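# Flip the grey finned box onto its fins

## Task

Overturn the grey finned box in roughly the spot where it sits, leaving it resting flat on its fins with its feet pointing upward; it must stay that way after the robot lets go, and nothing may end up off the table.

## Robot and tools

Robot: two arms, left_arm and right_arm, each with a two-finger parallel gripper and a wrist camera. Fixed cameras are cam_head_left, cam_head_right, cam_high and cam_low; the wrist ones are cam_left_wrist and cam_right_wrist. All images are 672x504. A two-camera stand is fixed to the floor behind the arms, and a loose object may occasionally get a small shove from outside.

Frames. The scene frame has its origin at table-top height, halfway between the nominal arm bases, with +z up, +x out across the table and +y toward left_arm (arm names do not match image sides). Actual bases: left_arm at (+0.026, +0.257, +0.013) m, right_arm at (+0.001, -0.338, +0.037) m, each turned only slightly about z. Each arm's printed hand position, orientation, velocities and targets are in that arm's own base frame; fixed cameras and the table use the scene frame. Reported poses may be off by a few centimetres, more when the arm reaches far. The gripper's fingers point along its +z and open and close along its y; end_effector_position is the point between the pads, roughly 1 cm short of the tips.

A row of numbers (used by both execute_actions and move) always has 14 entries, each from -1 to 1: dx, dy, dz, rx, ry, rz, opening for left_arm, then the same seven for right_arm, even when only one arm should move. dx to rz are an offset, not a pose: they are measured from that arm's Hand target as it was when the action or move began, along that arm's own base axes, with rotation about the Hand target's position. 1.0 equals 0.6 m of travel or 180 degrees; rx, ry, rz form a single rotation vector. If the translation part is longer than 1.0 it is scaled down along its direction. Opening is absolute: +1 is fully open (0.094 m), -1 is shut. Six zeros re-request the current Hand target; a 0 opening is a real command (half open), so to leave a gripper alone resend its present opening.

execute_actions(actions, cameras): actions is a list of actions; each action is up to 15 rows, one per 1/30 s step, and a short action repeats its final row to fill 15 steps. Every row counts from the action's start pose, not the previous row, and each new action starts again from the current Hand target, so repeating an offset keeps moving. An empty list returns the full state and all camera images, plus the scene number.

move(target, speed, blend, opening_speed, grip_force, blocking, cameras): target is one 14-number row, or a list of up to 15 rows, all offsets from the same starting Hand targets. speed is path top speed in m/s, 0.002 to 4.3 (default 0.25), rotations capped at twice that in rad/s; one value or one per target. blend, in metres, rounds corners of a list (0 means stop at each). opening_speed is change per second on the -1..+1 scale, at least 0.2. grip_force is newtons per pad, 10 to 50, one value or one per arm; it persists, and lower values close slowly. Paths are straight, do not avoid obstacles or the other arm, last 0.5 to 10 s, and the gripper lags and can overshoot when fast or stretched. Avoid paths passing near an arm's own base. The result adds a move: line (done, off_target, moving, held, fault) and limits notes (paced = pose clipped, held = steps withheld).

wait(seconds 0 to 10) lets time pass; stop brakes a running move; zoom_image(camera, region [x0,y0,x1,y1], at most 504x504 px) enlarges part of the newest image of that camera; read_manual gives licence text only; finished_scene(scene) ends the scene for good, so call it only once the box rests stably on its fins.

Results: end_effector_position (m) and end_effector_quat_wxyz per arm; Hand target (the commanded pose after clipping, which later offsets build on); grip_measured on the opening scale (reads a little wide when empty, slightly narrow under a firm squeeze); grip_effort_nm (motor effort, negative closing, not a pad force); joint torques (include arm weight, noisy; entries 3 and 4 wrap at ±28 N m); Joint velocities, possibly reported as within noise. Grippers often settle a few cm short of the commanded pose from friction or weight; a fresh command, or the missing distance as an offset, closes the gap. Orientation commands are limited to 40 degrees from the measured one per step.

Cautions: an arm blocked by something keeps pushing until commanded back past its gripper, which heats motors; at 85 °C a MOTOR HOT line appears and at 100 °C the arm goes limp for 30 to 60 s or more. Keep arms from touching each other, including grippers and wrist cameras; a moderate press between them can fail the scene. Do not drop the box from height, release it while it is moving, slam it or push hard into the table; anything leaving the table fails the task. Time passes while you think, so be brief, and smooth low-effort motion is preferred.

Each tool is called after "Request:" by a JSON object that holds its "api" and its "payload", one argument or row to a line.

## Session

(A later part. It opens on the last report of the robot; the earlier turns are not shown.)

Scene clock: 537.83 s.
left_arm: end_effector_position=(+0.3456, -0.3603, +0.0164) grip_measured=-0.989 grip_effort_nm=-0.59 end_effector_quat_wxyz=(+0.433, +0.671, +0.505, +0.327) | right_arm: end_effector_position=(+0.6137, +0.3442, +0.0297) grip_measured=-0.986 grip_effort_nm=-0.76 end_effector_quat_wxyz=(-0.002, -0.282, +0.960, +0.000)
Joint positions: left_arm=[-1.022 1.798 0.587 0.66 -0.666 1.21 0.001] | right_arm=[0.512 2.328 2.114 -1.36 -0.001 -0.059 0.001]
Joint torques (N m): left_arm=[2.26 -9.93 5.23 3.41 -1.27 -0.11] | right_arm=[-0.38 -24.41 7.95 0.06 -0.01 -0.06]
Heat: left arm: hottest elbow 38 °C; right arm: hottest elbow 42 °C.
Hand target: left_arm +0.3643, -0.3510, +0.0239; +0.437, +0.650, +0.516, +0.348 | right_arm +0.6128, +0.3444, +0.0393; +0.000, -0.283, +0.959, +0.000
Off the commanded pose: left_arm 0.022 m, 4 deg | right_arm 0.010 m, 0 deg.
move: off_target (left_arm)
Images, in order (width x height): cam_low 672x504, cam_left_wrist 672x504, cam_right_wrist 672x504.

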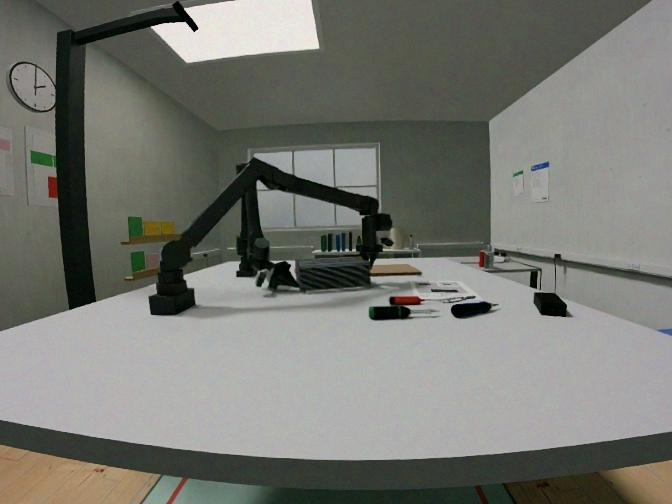

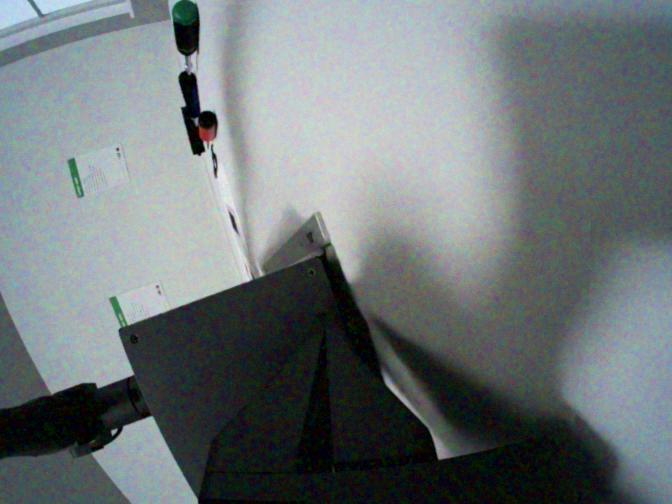

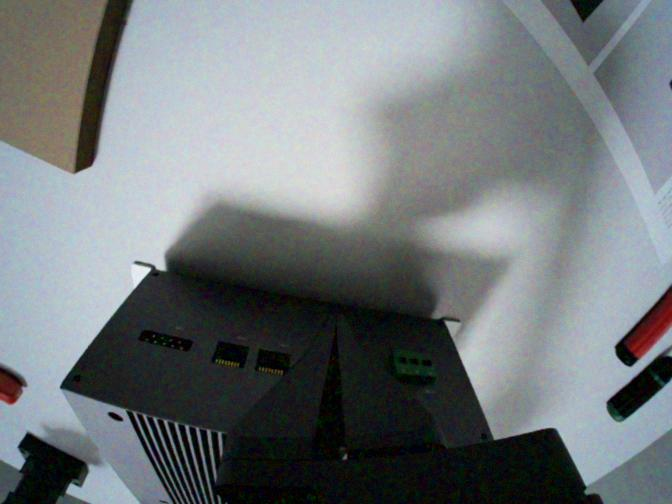

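Request:
{"api": "move", "payload": {
  "target": [0.03,-0.007,0.05,0,0,0,-1,0,0,0,0,0,0,-1],
  "speed": 0.04,
  "cameras": ["cam_left_wrist","cam_low","cam_right_wrist"]
}}

Request:
{"api": "zoom_image", "payload": {
  "camera": "cam_low",
  "region": [220, 230, 400, 310]
}}

Request:
{"api": "zoom_image", "payload": {
  "camera": "cam_left_wrist",
  "region": [240, 180, 440, 380]
}}

Scene clock: 544.70 s.
left_arm: end_effector_position=(+0.3454, -0.3592, +0.0246) grip_measured=-0.989 grip_effort_nm=-0.59 end_effector_quat_wxyz=(+0.422, +0.685, +0.496, +0.325) | right_arm: end_effector_position=(+0.6137, +0.3443, +0.0299) grip_measured=-0.986 grip_effort_nm=-0.76 end_effector_quat_wxyz=(-0.002, -0.282, +0.960, +0.000)
Joint positions: left_arm=[-1.015 1.752 0.587 0.594 -0.643 1.234 0.001] | right_arm=[0.512 2.328 2.114 -1.36 -0.001 -0.059 0.001]
Joint torques (N m): left_arm=[4.13 -12.75 8.23 2.11 -1.1 -0.11] | right_arm=[-0.79 -23.94 8.03 0.02 0.02 -0.04]
Heat: left arm: hottest elbow 38 °C; right arm: hottest elbow 42 °C.
Hand target: left_arm +0.3823, -0.3552, +0.0539; +0.437, +0.650, +0.516, +0.348 | right_arm +0.6128, +0.3444, +0.0395; +0.000, -0.283, +0.959, +0.000
Off the commanded pose: left_arm 0.047 m, 6 deg | right_arm 0.009 m, 0 deg.
move: off_target (left_arm)
Images, in order (width x height): cam_low 672x504, cam_left_wrist 672x504, cam_right_wrist 672x504.

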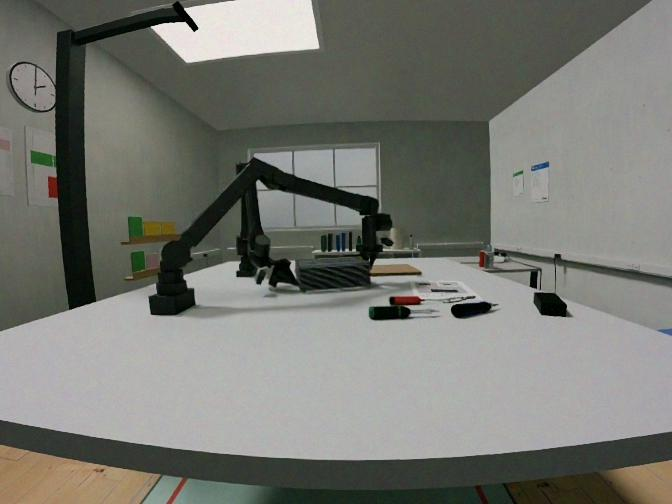

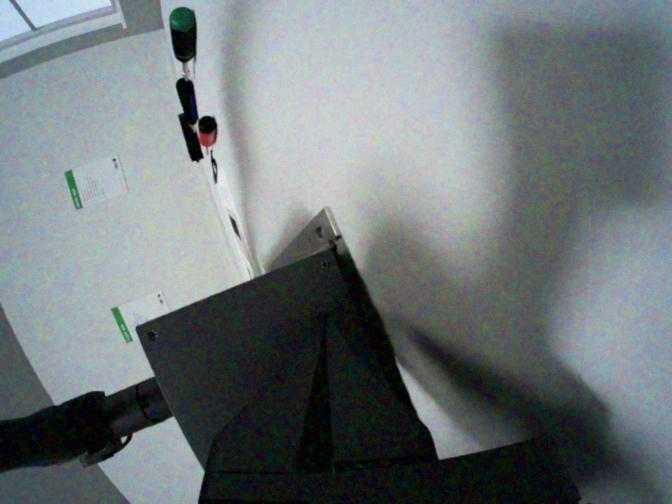

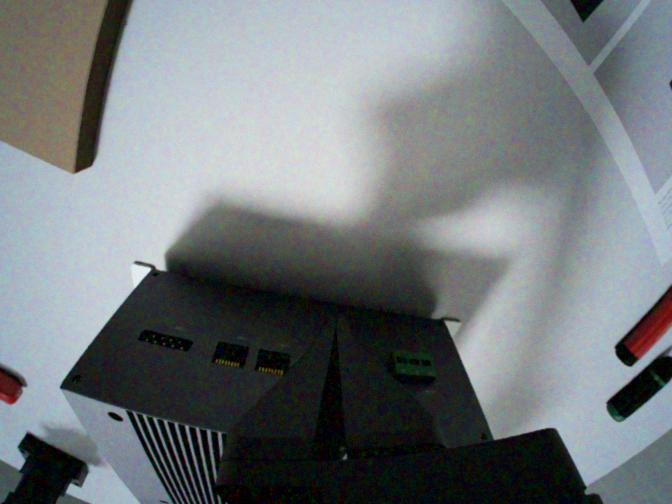

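Scaled by 2.800.

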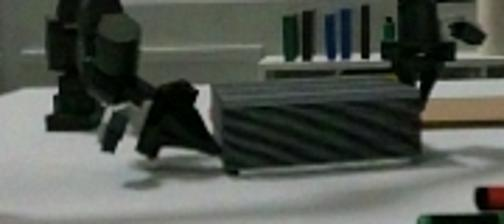

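Scaled by 2.520 from the camera's 672x504 image, which has a finer 960x720 frame.

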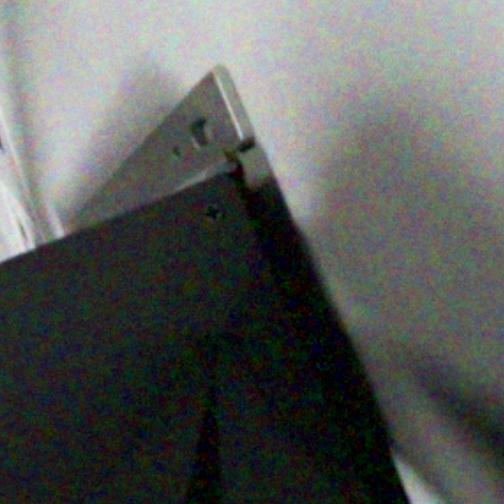

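Request:
{"api": "move", "payload": {
  "target": [0.04,-0.01,0.06,0,0,0,-1,0,0,0,0,0,0,-1],
  "speed": 0.04,
  "cameras": ["cam_left_wrist","cam_low"]
}}

Request:
{"api": "zoom_image", "payload": {
  "camera": "cam_low",
  "region": [220, 230, 400, 310]
}}

Scene clock: 552.43 s.
left_arm: end_effector_position=(+0.3578, -0.3680, +0.0503) grip_measured=-0.989 grip_effort_nm=-0.59 end_effector_quat_wxyz=(+0.416, +0.696, +0.490, +0.319) | right_arm: end_effector_position=(+0.6175, +0.3464, +0.0368) grip_measured=-0.986 grip_effort_nm=-0.76 end_effector_quat_wxyz=(+0.010, -0.282, +0.959, +0.003)
Joint positions: left_arm=[-0.992 1.679 0.633 0.467 -0.603 1.256 0.001] | right_arm=[0.512 2.318 2.114 -1.346 -0.001 -0.059 0.001]
Joint torques (N m): left_arm=[5.71 -12.81 10.18 2.14 -1.36 -0.13] | right_arm=[-0.85 -23.12 7.99 -0.46 0 -0.05]
Heat: left arm: hottest elbow 38 °C; right arm: hottest elbow 42 °C.
Hand target: left_arm +0.4063, -0.3613, +0.0901; +0.437, +0.649, +0.516, +0.348 | right_arm +0.6128, +0.3444, +0.0395; +0.000, -0.283, +0.959, +0.000
Off the commanded pose: left_arm 0.063 m, 7 deg | right_arm 0.006 m, 1 deg.
move: off_target (left_arm)
Images, in order (width x height): cam_low 672x504, cam_left_wrist 672x504.

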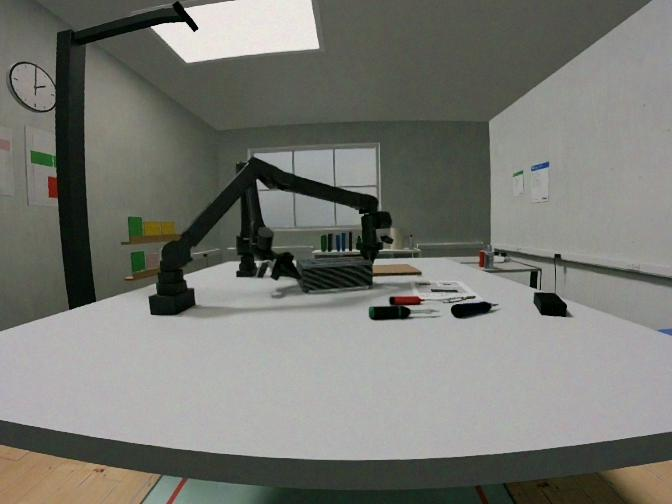

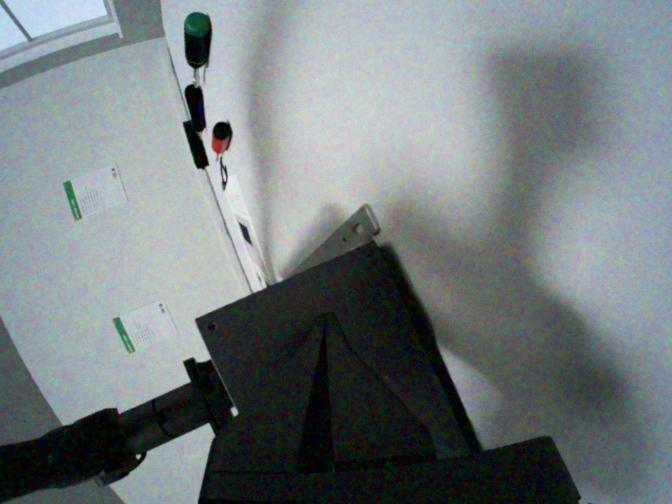

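Scaled by 2.800.

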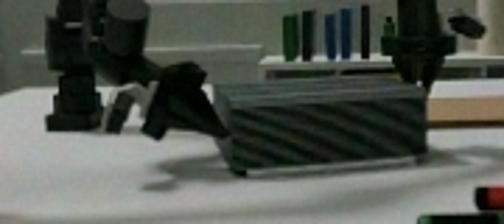

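Request:
{"api": "move", "payload": {
  "target": [
    [-0.2,0.05,-0.03,0,0,0,-1,0.03,0.005,0,0,0,0,-1],
    [-0.25,0.2,0.3,0,0,0,-1,0.03,0.005,0.3,0,0,0,-1]
  ],
  "speed": 0.15
}}

Request:
{"api": "move", "payload": {
  "target": [0,0,0,0,0,0,-1,-0.35,-0.6,0.1,0,0,0,0],
  "speed": 0.3,
  "cameras": ["cam_head_left","cam_head_right","cam_high","cam_right_wrist","cam_left_wrist"]
}}

Scene clock: 602.07 s.
left_arm: end_effector_position=(+0.2512, -0.2358, +0.2446) grip_measured=-0.989 grip_effort_nm=-0.59 end_effector_quat_wxyz=(+0.421, +0.662, +0.512, +0.351) | right_arm: end_effector_position=(+0.6226, +0.3489, +0.1974) grip_measured=-0.986 grip_effort_nm=-0.76 end_effector_quat_wxyz=(+0.037, -0.282, +0.959, +0.009)
Joint positions: left_arm=[-1.126 0.743 0.532 -0.405 -0.808 1.134 0.001] | right_arm=[0.511 2.278 2.464 -1.681 -0.001 -0.061 0.001]
Joint torques (N m): left_arm=[-0.03 -1.44 13.22 1.68 -0.09 -0.26] | right_arm=[-1.32 -23.18 10.91 0.5 -0.02 -0.11]
Heat: left arm: hottest elbow 44 °C; right arm: hottest elbow 43 °C.
Hand target: left_arm +0.2564, -0.2413, +0.2701; +0.437, +0.650, +0.516, +0.348 | right_arm +0.6309, +0.3472, +0.2195; +0.000, -0.283, +0.959, +0.000
Off the commanded pose: left_arm 0.027 m, 2 deg | right_arm 0.024 m, 4 deg.
joint sent to its limit (right arm) — joint 4 (wrist pitch), lower limit. The joint targets are off in orientation, not in position.
move: off_target (left_arm, right_arm)

Scene clock: 604.47 s.
left_arm: end_effector_position=(+0.2512, -0.2357, +0.2445) grip_measured=-0.989 grip_effort_nm=-0.59 end_effector_quat_wxyz=(+0.421, +0.662, +0.512, +0.351) | right_arm: end_effector_position=(+0.4230, -0.0092, +0.2763) grip_measured=-0.002 grip_effort_nm=0.08 end_effector_quat_wxyz=(+0.000, -0.282, +0.959, +0.000)
Joint positions: left_arm=[-1.126 0.743 0.532 -0.406 -0.808 1.134 0.001] | right_arm=[-0.02 1.444 1.469 -1.596 0.001 -0.593 0.047]
Joint torques (N m): left_arm=[-0.15 -1.49 13.22 1.66 -0.1 -0.26] | right_arm=[-2.26 -11.22 8.08 0.21 -0.09 -0.11]
Heat: left arm: hottest elbow 44 °C; right arm: hottest elbow 43 °C.
Hand target: left_arm +0.2564, -0.2413, +0.2701; +0.437, +0.650, +0.516, +0.348 | right_arm +0.4209, -0.0127, +0.2793; +0.000, -0.283, +0.959, +0.000
Off the commanded pose: left_arm 0.027 m, 2 deg | right_arm 0.005 m, 0 deg.
move: off_target (left_arm)
Images, in order (width x height): cam_head_left 672x504, cam_head_right 672x504, cam_high 672x504, cam_left_wrist 672x504, cam_right_wrist 672x504.

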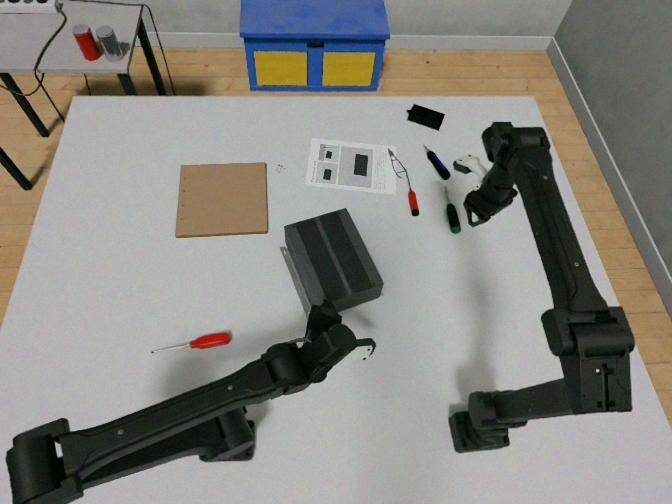

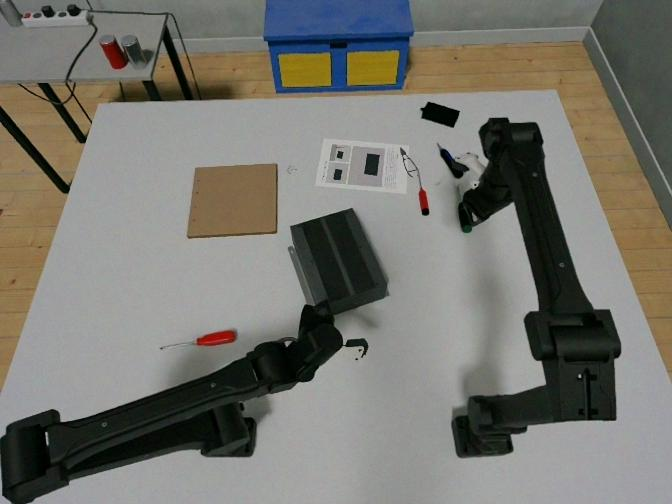

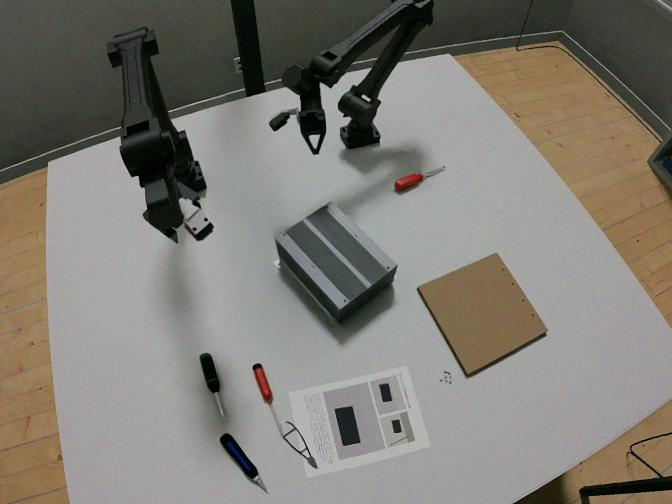

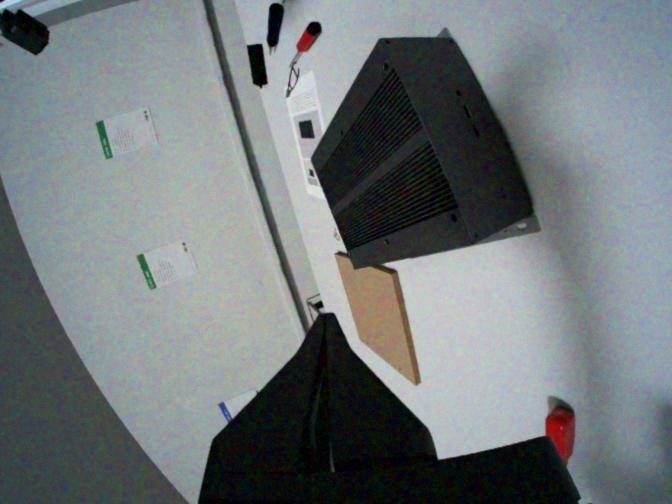

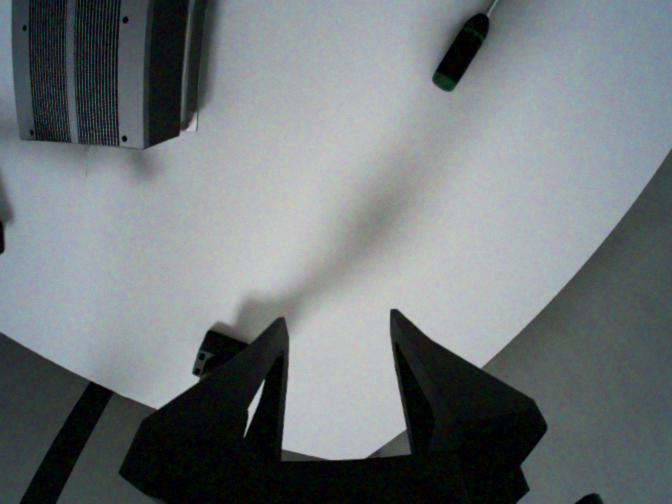

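Request:
{"api": "move", "payload": {
  "target": [
    [0.19,0.218,-0.2,-0.175,0.354,0.071,-0.1,0.05,0.18,-0.1,0.28,-0.099,0.389,0],
    [0.19,0.218,-0.25,-0.175,0.354,0.071,-0.1,0.133,0.27,-0.415,0.28,-0.099,0.389,0]
  ],
  "speed": 0.25,
  "cameras": ["all"]
}}

Scene clock: 650.47 s.
left_arm: end_effector_position=(+0.3683, -0.1126, +0.1283) grip_measured=-0.103 grip_effort_nm=0.16 end_effector_quat_wxyz=(+0.219, +0.538, +0.802, -0.142) | right_arm: end_effector_position=(+0.4875, +0.1426, +0.0233) grip_measured=-0.002 grip_effort_nm=0.07 end_effector_quat_wxyz=(-0.238, +0.727, -0.539, -0.352)
Joint positions: left_arm=[-0.095 1.257 0.82 -0.862 0.458 1.024 0.042] | right_arm=[0.031 2.044 1.388 -1.264 -0.824 -1.988 0.047]
Joint torques (N m): left_arm=[-0.15 -5.13 7.82 1.58 0.55 -0.07] | right_arm=[0.26 -16.26 8.01 0.05 -0.7 0.05]
Heat: left arm: hottest elbow 50 °C; right arm: hottest elbow 43 °C.
Hand target: left_arm +0.3704, -0.1105, +0.1201; +0.215, +0.539, +0.801, -0.144 | right_arm +0.5008, +0.1494, +0.0304; -0.247, +0.734, -0.533, -0.342
Off the commanded pose: left_arm 0.009 m, 0 deg | right_arm 0.016 m, 2 deg.
move: off_target (right_arm)

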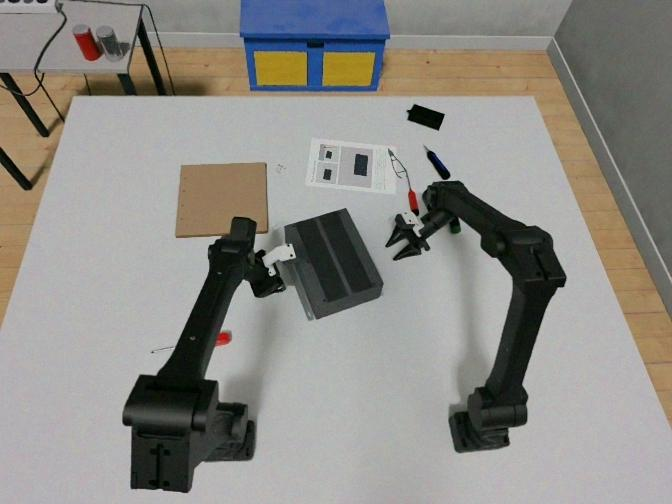

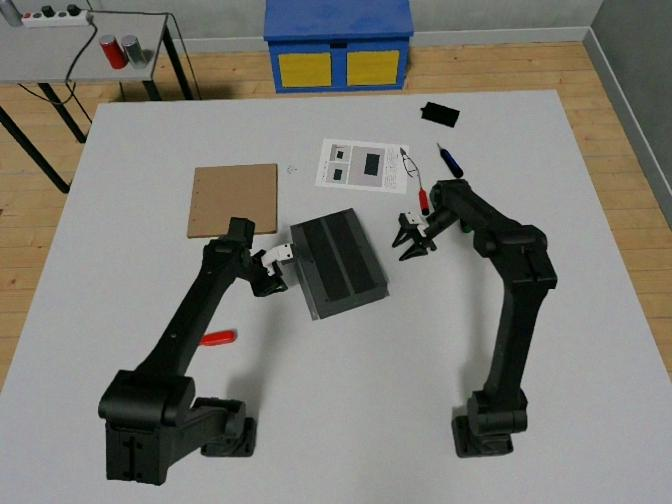

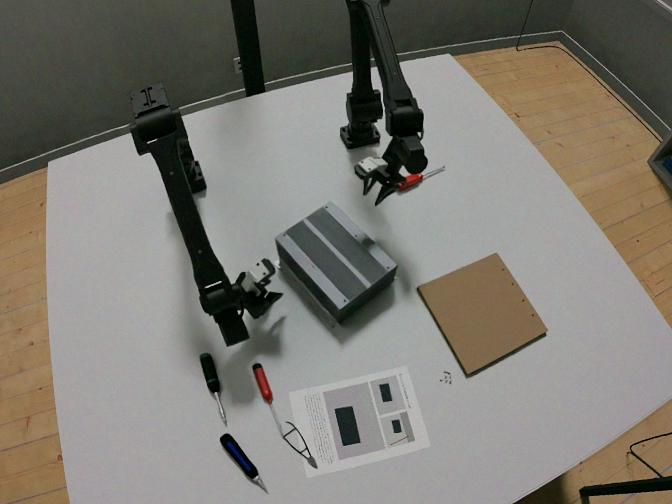

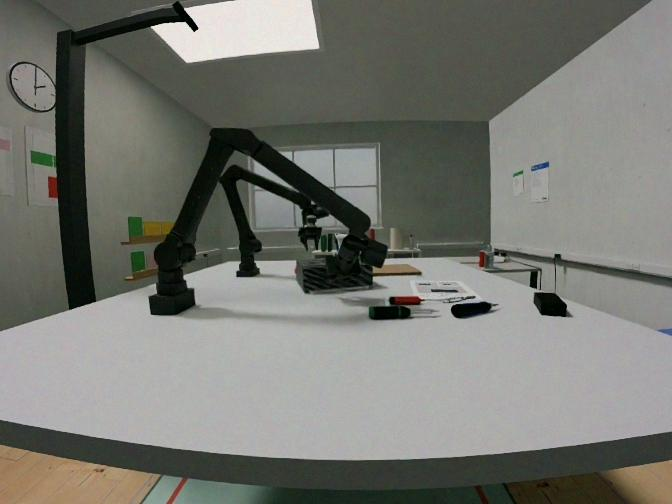

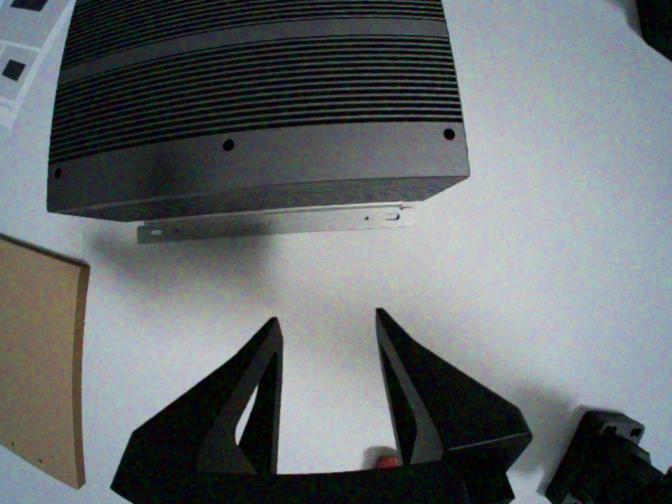

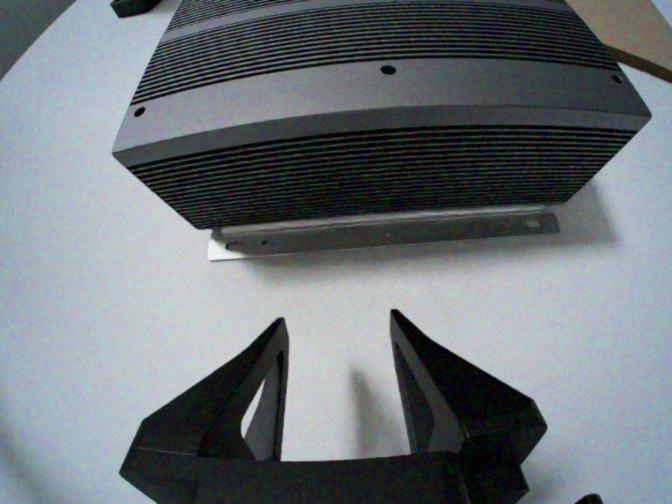

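Request:
{"api": "move", "payload": {
  "target": [0.11,-0.052,-0.167,0,0,0,-0.1,0.055,0.018,0,0,0,0,0],
  "speed": 0.1,
  "cameras": ["cam_left_wrist","cam_right_wrist"]
}}

Scene clock: 674.03 s.
left_arm: end_effector_position=(+0.4205, -0.1354, +0.0178) grip_measured=-0.103 grip_effort_nm=0.16 end_effector_quat_wxyz=(+0.208, +0.539, +0.803, -0.148) | right_arm: end_effector_position=(+0.5235, +0.1513, +0.0269) grip_measured=-0.002 grip_effort_nm=0.08 end_effector_quat_wxyz=(-0.246, +0.730, -0.537, -0.343)
Joint positions: left_arm=[-0.139 1.601 0.829 -0.534 0.448 0.984 0.042] | right_arm=[0.045 2.098 1.504 -1.282 -0.829 -1.964 0.047]
Joint torques (N m): left_arm=[-1.49 -8.64 9.25 1.59 0.31 -0.34] | right_arm=[0.67 -16.44 8.77 -0.35 -0.78 0.04]
Heat: left arm: hottest elbow 47 °C; right arm: hottest elbow 42 °C.
Hand target: left_arm +0.4364, -0.1416, +0.0200; +0.215, +0.539, +0.801, -0.144 | right_arm +0.5338, +0.1600, +0.0303; -0.247, +0.734, -0.533, -0.342
Off the commanded pose: left_arm 0.017 m, 1 deg | right_arm 0.014 m, 1 deg.
move: off_target (left_arm, right_arm)
Images, in order (width x height): cam_left_wrist 672x504, cam_right_wrist 672x504.

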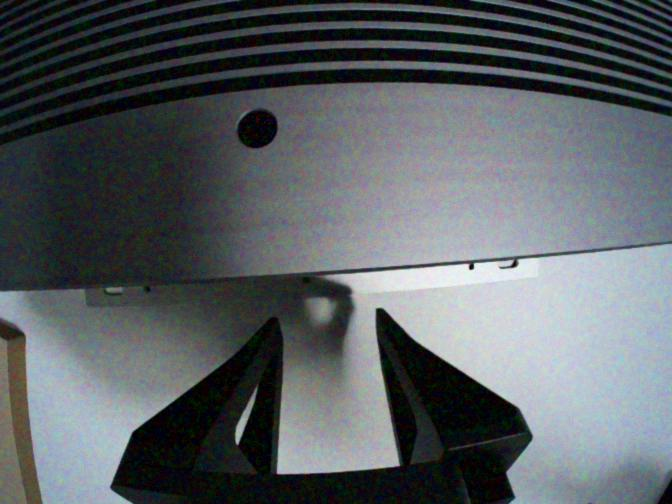

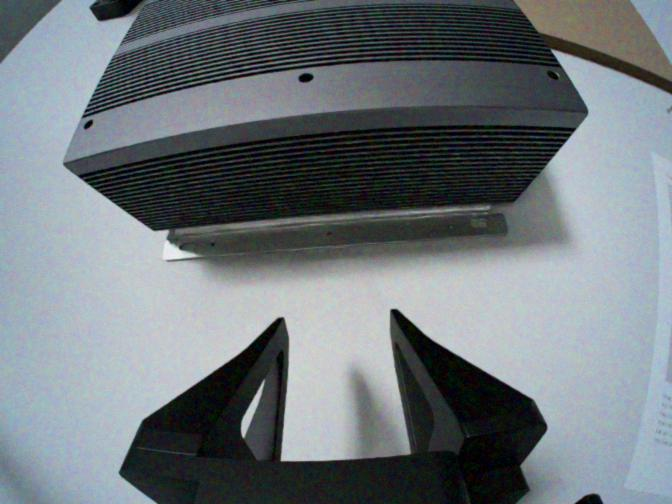

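Request:
{"api": "move", "payload": {
  "target": [
    [0.01,-0.022,0,0,0,0,-0.1,0,0,0,0,0,0,0],
    [0.01,-0.022,-0.04,0,0,0,-0.1,0,0,0,0,0,0,0]
  ],
  "speed": 0.04,
  "cameras": ["cam_left_wrist"]
}}

Request:
{"api": "zoom_image", "payload": {
  "camera": "cam_left_wrist",
  "region": [230, 230, 430, 350]
}}

Scene clock: 687.67 s.
left_arm: end_effector_position=(+0.4360, -0.1498, +0.0044) grip_measured=-0.103 grip_effort_nm=0.16 end_effector_quat_wxyz=(+0.219, +0.541, +0.799, -0.142) | right_arm: end_effector_position=(+0.5235, +0.1513, +0.0269) grip_measured=-0.002 grip_effort_nm=0.08 end_effector_quat_wxyz=(-0.246, +0.730, -0.537, -0.343)
Joint positions: left_arm=[-0.169 1.657 0.847 -0.457 0.439 0.953 0.042] | right_arm=[0.045 2.098 1.504 -1.282 -0.829 -1.964 0.047]
Joint torques (N m): left_arm=[-1.49 -8.29 7.83 1.63 0.29 -0.33] | right_arm=[0.62 -16.56 8.79 -0.38 -0.74 0.06]
Heat: left arm: hottest elbow 46 °C; right arm: hottest elbow 44 °C.
Hand target: left_arm +0.4425, -0.1548, -0.0041; +0.215, +0.539, +0.801, -0.144 | right_arm +0.5338, +0.1600, +0.0303; -0.247, +0.734, -0.533, -0.342
Off the commanded pose: left_arm 0.012 m, 1 deg | right_arm 0.014 m, 1 deg.
move: off_target (left_arm, right_arm)
Images, in order (width x height): cam_left_wrist 672x504.

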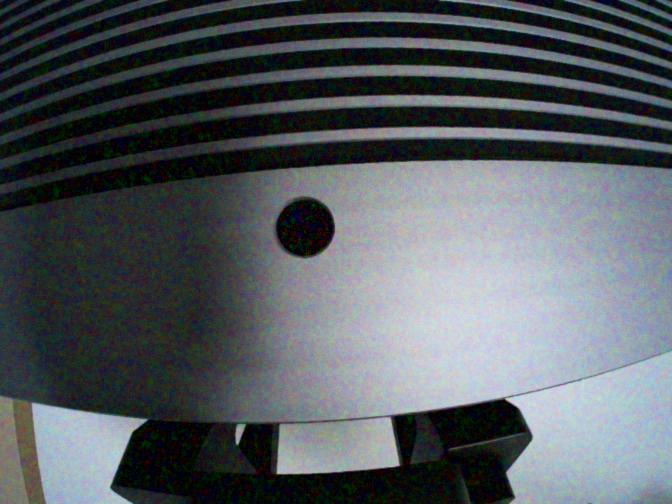

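Scaled by 2.520 from the camera's 672x504 image, which has a finer 960x720 frame.

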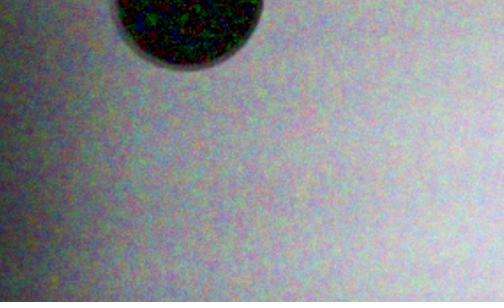

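Request:
{"api": "move", "payload": {
  "target": [0,0,-0.06,0,0,0,-0.1,0,0,0,0,0,0,0],
  "speed": 0.03
}}

Scene clock: 697.83 s.
left_arm: end_effector_position=(+0.4454, -0.1538, +0.0029) grip_measured=-0.102 grip_effort_nm=0.12 end_effector_quat_wxyz=(+0.241, +0.543, +0.792, -0.140) | right_arm: end_effector_position=(+0.5235, +0.1513, +0.0269) grip_measured=-0.002 grip_effort_nm=0.08 end_effector_quat_wxyz=(-0.246, +0.730, -0.537, -0.343)
Joint positions: left_arm=[-0.169 1.671 0.845 -0.395 0.454 0.953 0.042] | right_arm=[0.045 2.098 1.504 -1.282 -0.829 -1.964 0.047]
Joint torques (N m): left_arm=[-1.38 -3.9 5.76 3.19 -0.32 -0.32] | right_arm=[0.73 -16.79 8.95 -0.4 -0.76 0.07]
Heat: left arm: hottest elbow 45 °C; right arm: hottest elbow 44 °C.
Hand target: left_arm +0.4424, -0.1549, -0.0401; +0.215, +0.539, +0.801, -0.144 | right_arm +0.5338, +0.1600, +0.0303; -0.247, +0.734, -0.533, -0.342
Off the commanded pose: left_arm 0.043 m, 3 deg | right_arm 0.014 m, 1 deg.
move: off_target (left_arm, right_arm)

Request:
{"api": "move", "payload": {
  "target": [0,0,-0.06,0,0,0,-0.1,-0.041,0.125,0,0,0,0,0],
  "speed": 0.05,
  "cameras": ["cam_right_wrist","cam_low"]
}}

Scene clock: 706.90 s.
left_arm: end_effector_position=(+0.4527, -0.1571, +0.0015) grip_measured=-0.101 grip_effort_nm=0.09 end_effector_quat_wxyz=(+0.270, +0.541, +0.784, -0.144) | right_arm: end_effector_position=(+0.5139, +0.2137, +0.0207) grip_measured=-0.002 grip_effort_nm=0.08 end_effector_quat_wxyz=(-0.243, +0.723, -0.549, -0.342)
Joint positions: left_arm=[-0.163 1.683 0.829 -0.312 0.485 0.944 0.042] | right_arm=[0.157 2.071 1.445 -1.114 -0.853 -1.761 0.047]
Joint torques (N m): left_arm=[-1.85 0.09 4.79 3.52 -1.52 -0.17] | right_arm=[2.49 -19.25 5.94 0.7 -1 0.05]
Heat: left arm: hottest elbow 43 °C; right arm: hottest elbow 44 °C.
Hand target: left_arm +0.4425, -0.1549, -0.0760; +0.216, +0.540, +0.801, -0.144 | right_arm +0.5092, +0.2350, +0.0304; -0.247, +0.734, -0.533, -0.342
Off the commanded pose: left_arm 0.078 m, 7 deg | right_arm 0.024 m, 2 deg.
move: off_target (left_arm, right_arm)
Images, in order (width x height): cam_low 672x504, cam_right_wrist 672x504.

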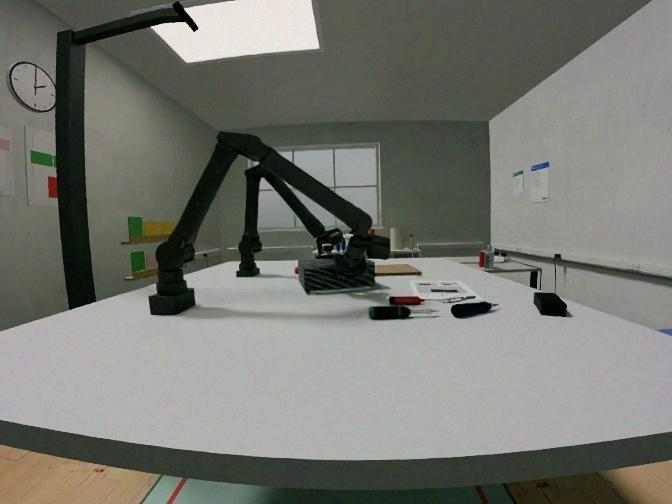

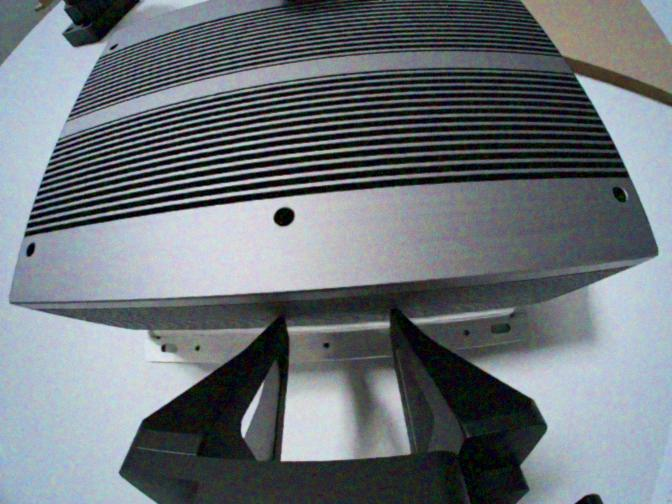

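Request:
{"api": "move", "payload": {
  "target": [0,0,0,0,0,0,-0.1,-0.026,0.08,0.05,0,0,0,0],
  "speed": 0.05,
  "cameras": ["cam_right_wrist"]
}}

Request:
{"api": "move", "payload": {
  "target": [0,0,0,0,0,0,-0.1,-0.01,0.032,0.06,0,0,0,0],
  "speed": 0.05,
  "cameras": ["cam_right_wrist","cam_low"]
}}

Scene clock: 717.10 s.
left_arm: end_effector_position=(+0.4527, -0.1571, +0.0015) grip_measured=-0.101 grip_effort_nm=0.09 end_effector_quat_wxyz=(+0.270, +0.541, +0.784, -0.144) | right_arm: end_effector_position=(+0.5122, +0.2150, +0.0232) grip_measured=-0.002 grip_effort_nm=0.08 end_effector_quat_wxyz=(-0.236, +0.718, -0.570, -0.322)
Joint positions: left_arm=[-0.163 1.683 0.829 -0.312 0.485 0.944 0.042] | right_arm=[0.168 2.034 1.408 -1.05 -0.817 -1.676 0.047]
Joint torques (N m): left_arm=[-1.79 -0.03 4.75 3.52 -1.53 -0.17] | right_arm=[8.18 -21.77 6.64 -0.03 -2.96 0.38]
Heat: left arm: hottest elbow 42 °C; right arm: hottest elbow 43 °C.
Hand target: left_arm +0.4425, -0.1549, -0.0760; +0.216, +0.540, +0.801, -0.144 | right_arm +0.4936, +0.2830, +0.0603; -0.247, +0.733, -0.533, -0.342
Off the commanded pose: left_arm 0.078 m, 7 deg | right_arm 0.080 m, 5 deg.
move: off_target (left_arm, right_arm)
Images, in order (width x height): cam_right_wrist 672x504.

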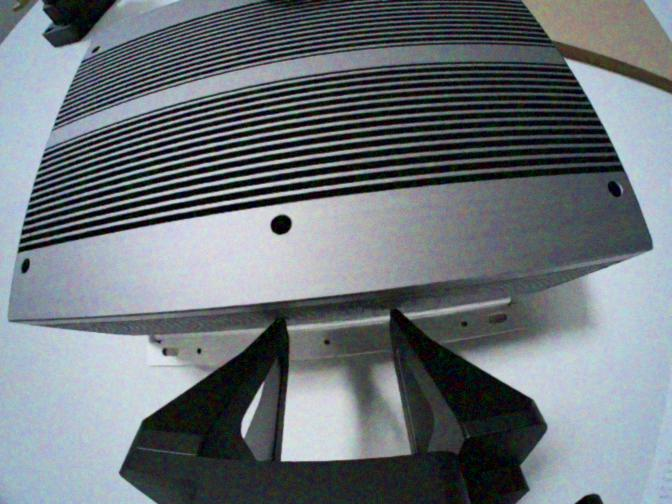

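Scene clock: 718.57 s.
left_arm: end_effector_position=(+0.4527, -0.1571, +0.0015) grip_measured=-0.101 grip_effort_nm=0.09 end_effector_quat_wxyz=(+0.270, +0.541, +0.784, -0.144) | right_arm: end_effector_position=(+0.5138, +0.2158, +0.0540) grip_measured=-0.002 grip_effort_nm=0.08 end_effector_quat_wxyz=(-0.240, +0.717, -0.578, -0.307)
Joint positions: left_arm=[-0.163 1.683 0.829 -0.312 0.485 0.944 0.042] | right_arm=[0.173 1.97 1.407 -1.065 -0.799 -1.636 0.047]
Joint torques (N m): left_arm=[-1.85 -0.03 4.77 3.54 -1.51 -0.17] | right_arm=[10.87 -21.07 8.03 -0.72 -3.69 0.46]
Heat: left arm: hottest elbow 42 °C; right arm: hottest elbow 43 °C.
Hand target: left_arm +0.4424, -0.1550, -0.0760; +0.216, +0.540, +0.801, -0.144 | right_arm +0.4876, +0.3023, +0.0965; -0.247, +0.734, -0.533, -0.342
Off the commanded pose: left_arm 0.078 m, 7 deg | right_arm 0.100 m, 7 deg.
move: off_target (left_arm, right_arm)
Images, in order (width x height): cam_low 672x504, cam_right_wrist 672x504.

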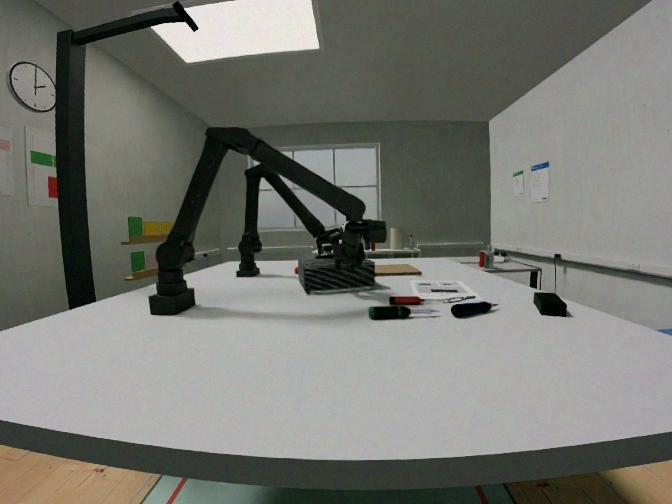

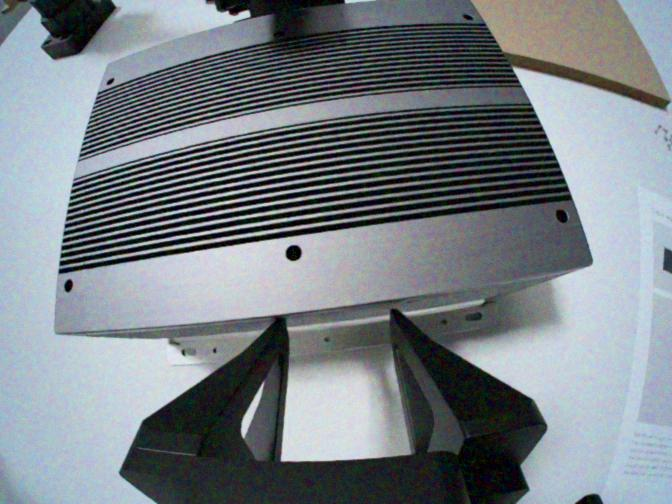

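Request:
{"api": "move", "payload": {
  "target": [0.05,-0.124,0,0,0,0,-0.1,0,0,-0.06,0,0,0,0],
  "speed": 0.05
}}

Request:
{"api": "move", "payload": {
  "target": [0,0,0,0,0,0,-0.1,-0.026,0.08,0.03,0,0,0,0],
  "speed": 0.05,
  "cameras": ["cam_right_wrist","cam_low","cam_left_wrist"]
}}

Request:
{"api": "zoom_image", "payload": {
  "camera": "cam_low",
  "region": [260, 210, 410, 310]
}}

Scene clock: 743.43 s.
left_arm: end_effector_position=(+0.4595, -0.1603, +0.0024) grip_measured=-0.101 grip_effort_nm=0.07 end_effector_quat_wxyz=(+0.256, +0.510, +0.812, -0.121) | right_arm: end_effector_position=(+0.5219, +0.2147, +0.0534) grip_measured=-0.002 grip_effort_nm=0.08 end_effector_quat_wxyz=(-0.254, +0.721, -0.574, -0.293)
Joint positions: left_arm=[-0.194 1.679 0.842 -0.313 0.404 0.84 0.042] | right_arm=[0.169 1.968 1.403 -1.022 -0.797 -1.636 0.047]
Joint torques (N m): left_arm=[-11.4 3.84 10.93 4.23 -0.32 -0.59] | right_arm=[10.87 -16.62 6.08 0.54 -3.61 0.43]
Heat: left arm: hottest elbow 40 °C; right arm: hottest elbow 42 °C.
Hand target: left_arm +0.4724, -0.2292, -0.0761; +0.215, +0.539, +0.801, -0.144 | right_arm +0.4876, +0.3023, +0.0604; -0.247, +0.734, -0.533, -0.342
Off the commanded pose: left_arm 0.105 m, 6 deg | right_arm 0.094 m, 7 deg.
move: off_target (left_arm, right_arm)

Scene clock: 745.30 s.
left_arm: end_effector_position=(+0.4595, -0.1603, +0.0024) grip_measured=-0.101 grip_effort_nm=0.06 end_effector_quat_wxyz=(+0.256, +0.510, +0.812, -0.121) | right_arm: end_effector_position=(+0.5222, +0.2133, +0.0537) grip_measured=-0.002 grip_effort_nm=0.07 end_effector_quat_wxyz=(-0.253, +0.702, -0.603, -0.284)
Joint positions: left_arm=[-0.194 1.679 0.842 -0.313 0.404 0.84 0.042] | right_arm=[0.17 1.943 1.37 -0.962 -0.779 -1.537 0.047]
Joint torques (N m): left_arm=[-11.46 3.96 10.95 4.27 -0.33 -0.61] | right_arm=[16.56 -18.32 6.5 0.53 -4.34 0.56]
Heat: left arm: hottest elbow 40 °C; right arm: hottest wrist yaw 43 °C.
Hand target: left_arm +0.4724, -0.2292, -0.0761; +0.215, +0.539, +0.801, -0.144 | right_arm +0.4720, +0.3502, +0.0784; -0.247, +0.734, -0.533, -0.341
Off the commanded pose: left_arm 0.105 m, 6 deg | right_arm 0.148 m, 11 deg.
move: off_target (left_arm, right_arm)
Images, in order (width x height): cam_low 672x504, cam_left_wrist 672x504, cam_right_wrist 672x504.

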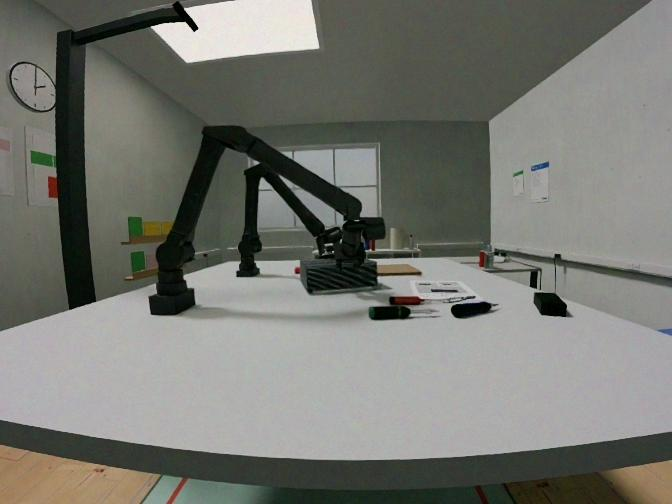

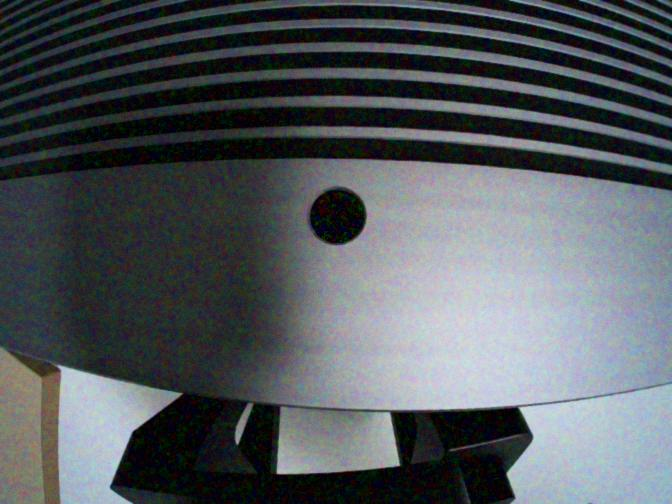

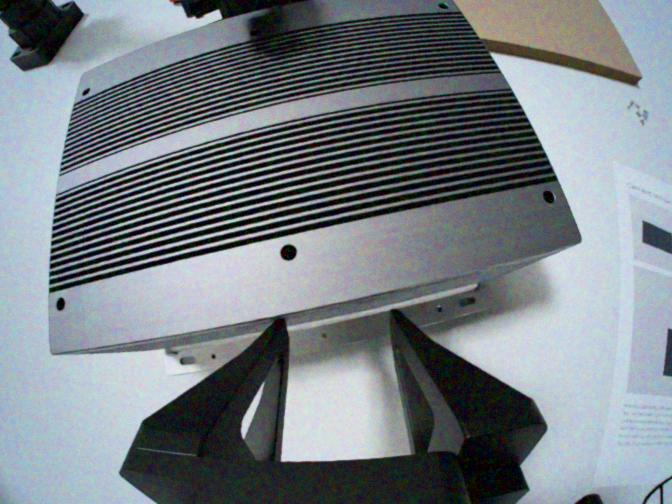

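Scaled by 3.360.

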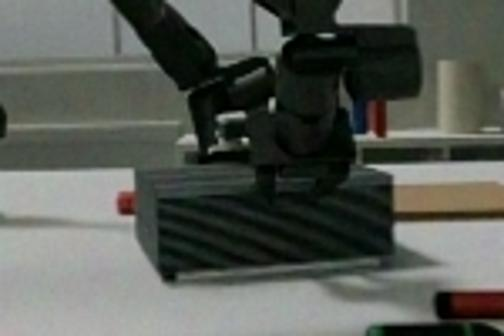

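Request:
{"api": "move", "payload": {
  "target": [0,0,0,0,0,0,-0.1,-0.02,0.06,0.09,0,0,0,0],
  "speed": 0.04,
  "cameras": ["cam_right_wrist","cam_low","cam_left_wrist"]
}}

Request:
{"api": "zoom_image", "payload": {
  "camera": "cam_low",
  "region": [260, 210, 410, 310]
}}

Scene clock: 754.43 s.
left_arm: end_effector_position=(+0.4588, -0.1593, +0.0038) grip_measured=-0.101 grip_effort_nm=0.06 end_effector_quat_wxyz=(+0.252, +0.509, +0.814, -0.120) | right_arm: end_effector_position=(+0.5173, +0.2248, +0.0794) grip_measured=-0.002 grip_effort_nm=0.08 end_effector_quat_wxyz=(-0.244, +0.696, -0.618, -0.271)
Joint positions: left_arm=[-0.194 1.675 0.846 -0.329 0.398 0.84 0.042] | right_arm=[0.201 1.884 1.366 -0.97 -0.743 -1.456 0.047]
Joint torques (N m): left_arm=[-11.46 4.07 10.65 4.74 -0.11 -0.61] | right_arm=[19.14 -19.84 9.37 -0.62 -5.64 0.73]
Heat: left arm: hottest elbow 42 °C; right arm: hottest wrist yaw 52 °C.
Hand target: left_arm +0.4723, -0.2291, -0.0762; +0.215, +0.539, +0.801, -0.144 | right_arm +0.4600, +0.3862, +0.1323; -0.247, +0.734, -0.533, -0.342
Off the commanded pose: left_arm 0.107 m, 6 deg | right_arm 0.179 m, 13 deg.
move: off_target (left_arm, right_arm)
Images, in order (width x height): cam_low 672x504, cam_left_wrist 672x504, cam_right_wrist 672x504.

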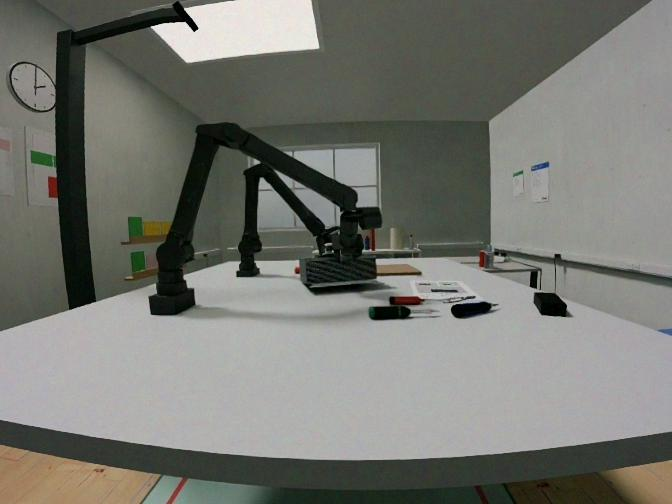

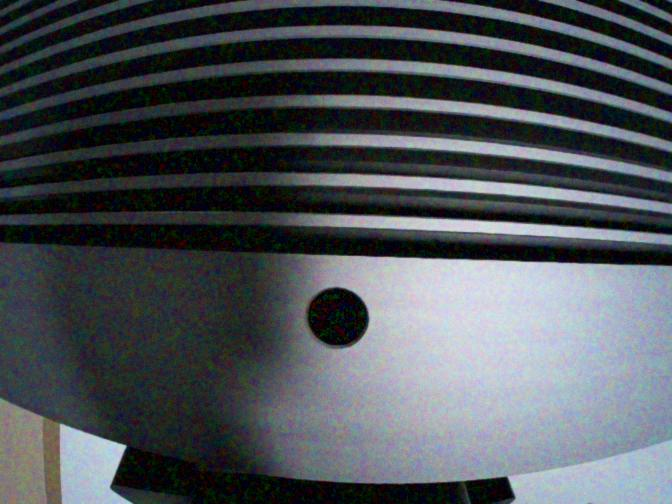

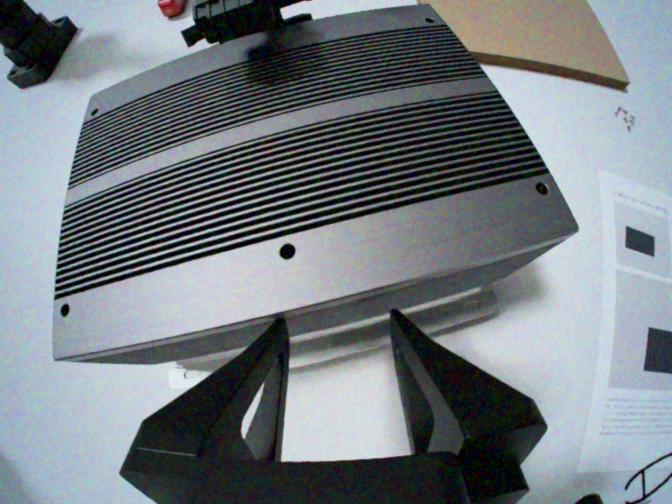

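Scaled by 3.360.

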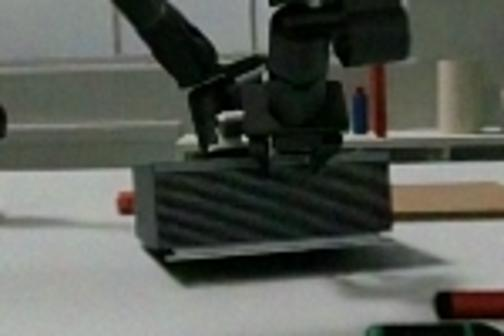

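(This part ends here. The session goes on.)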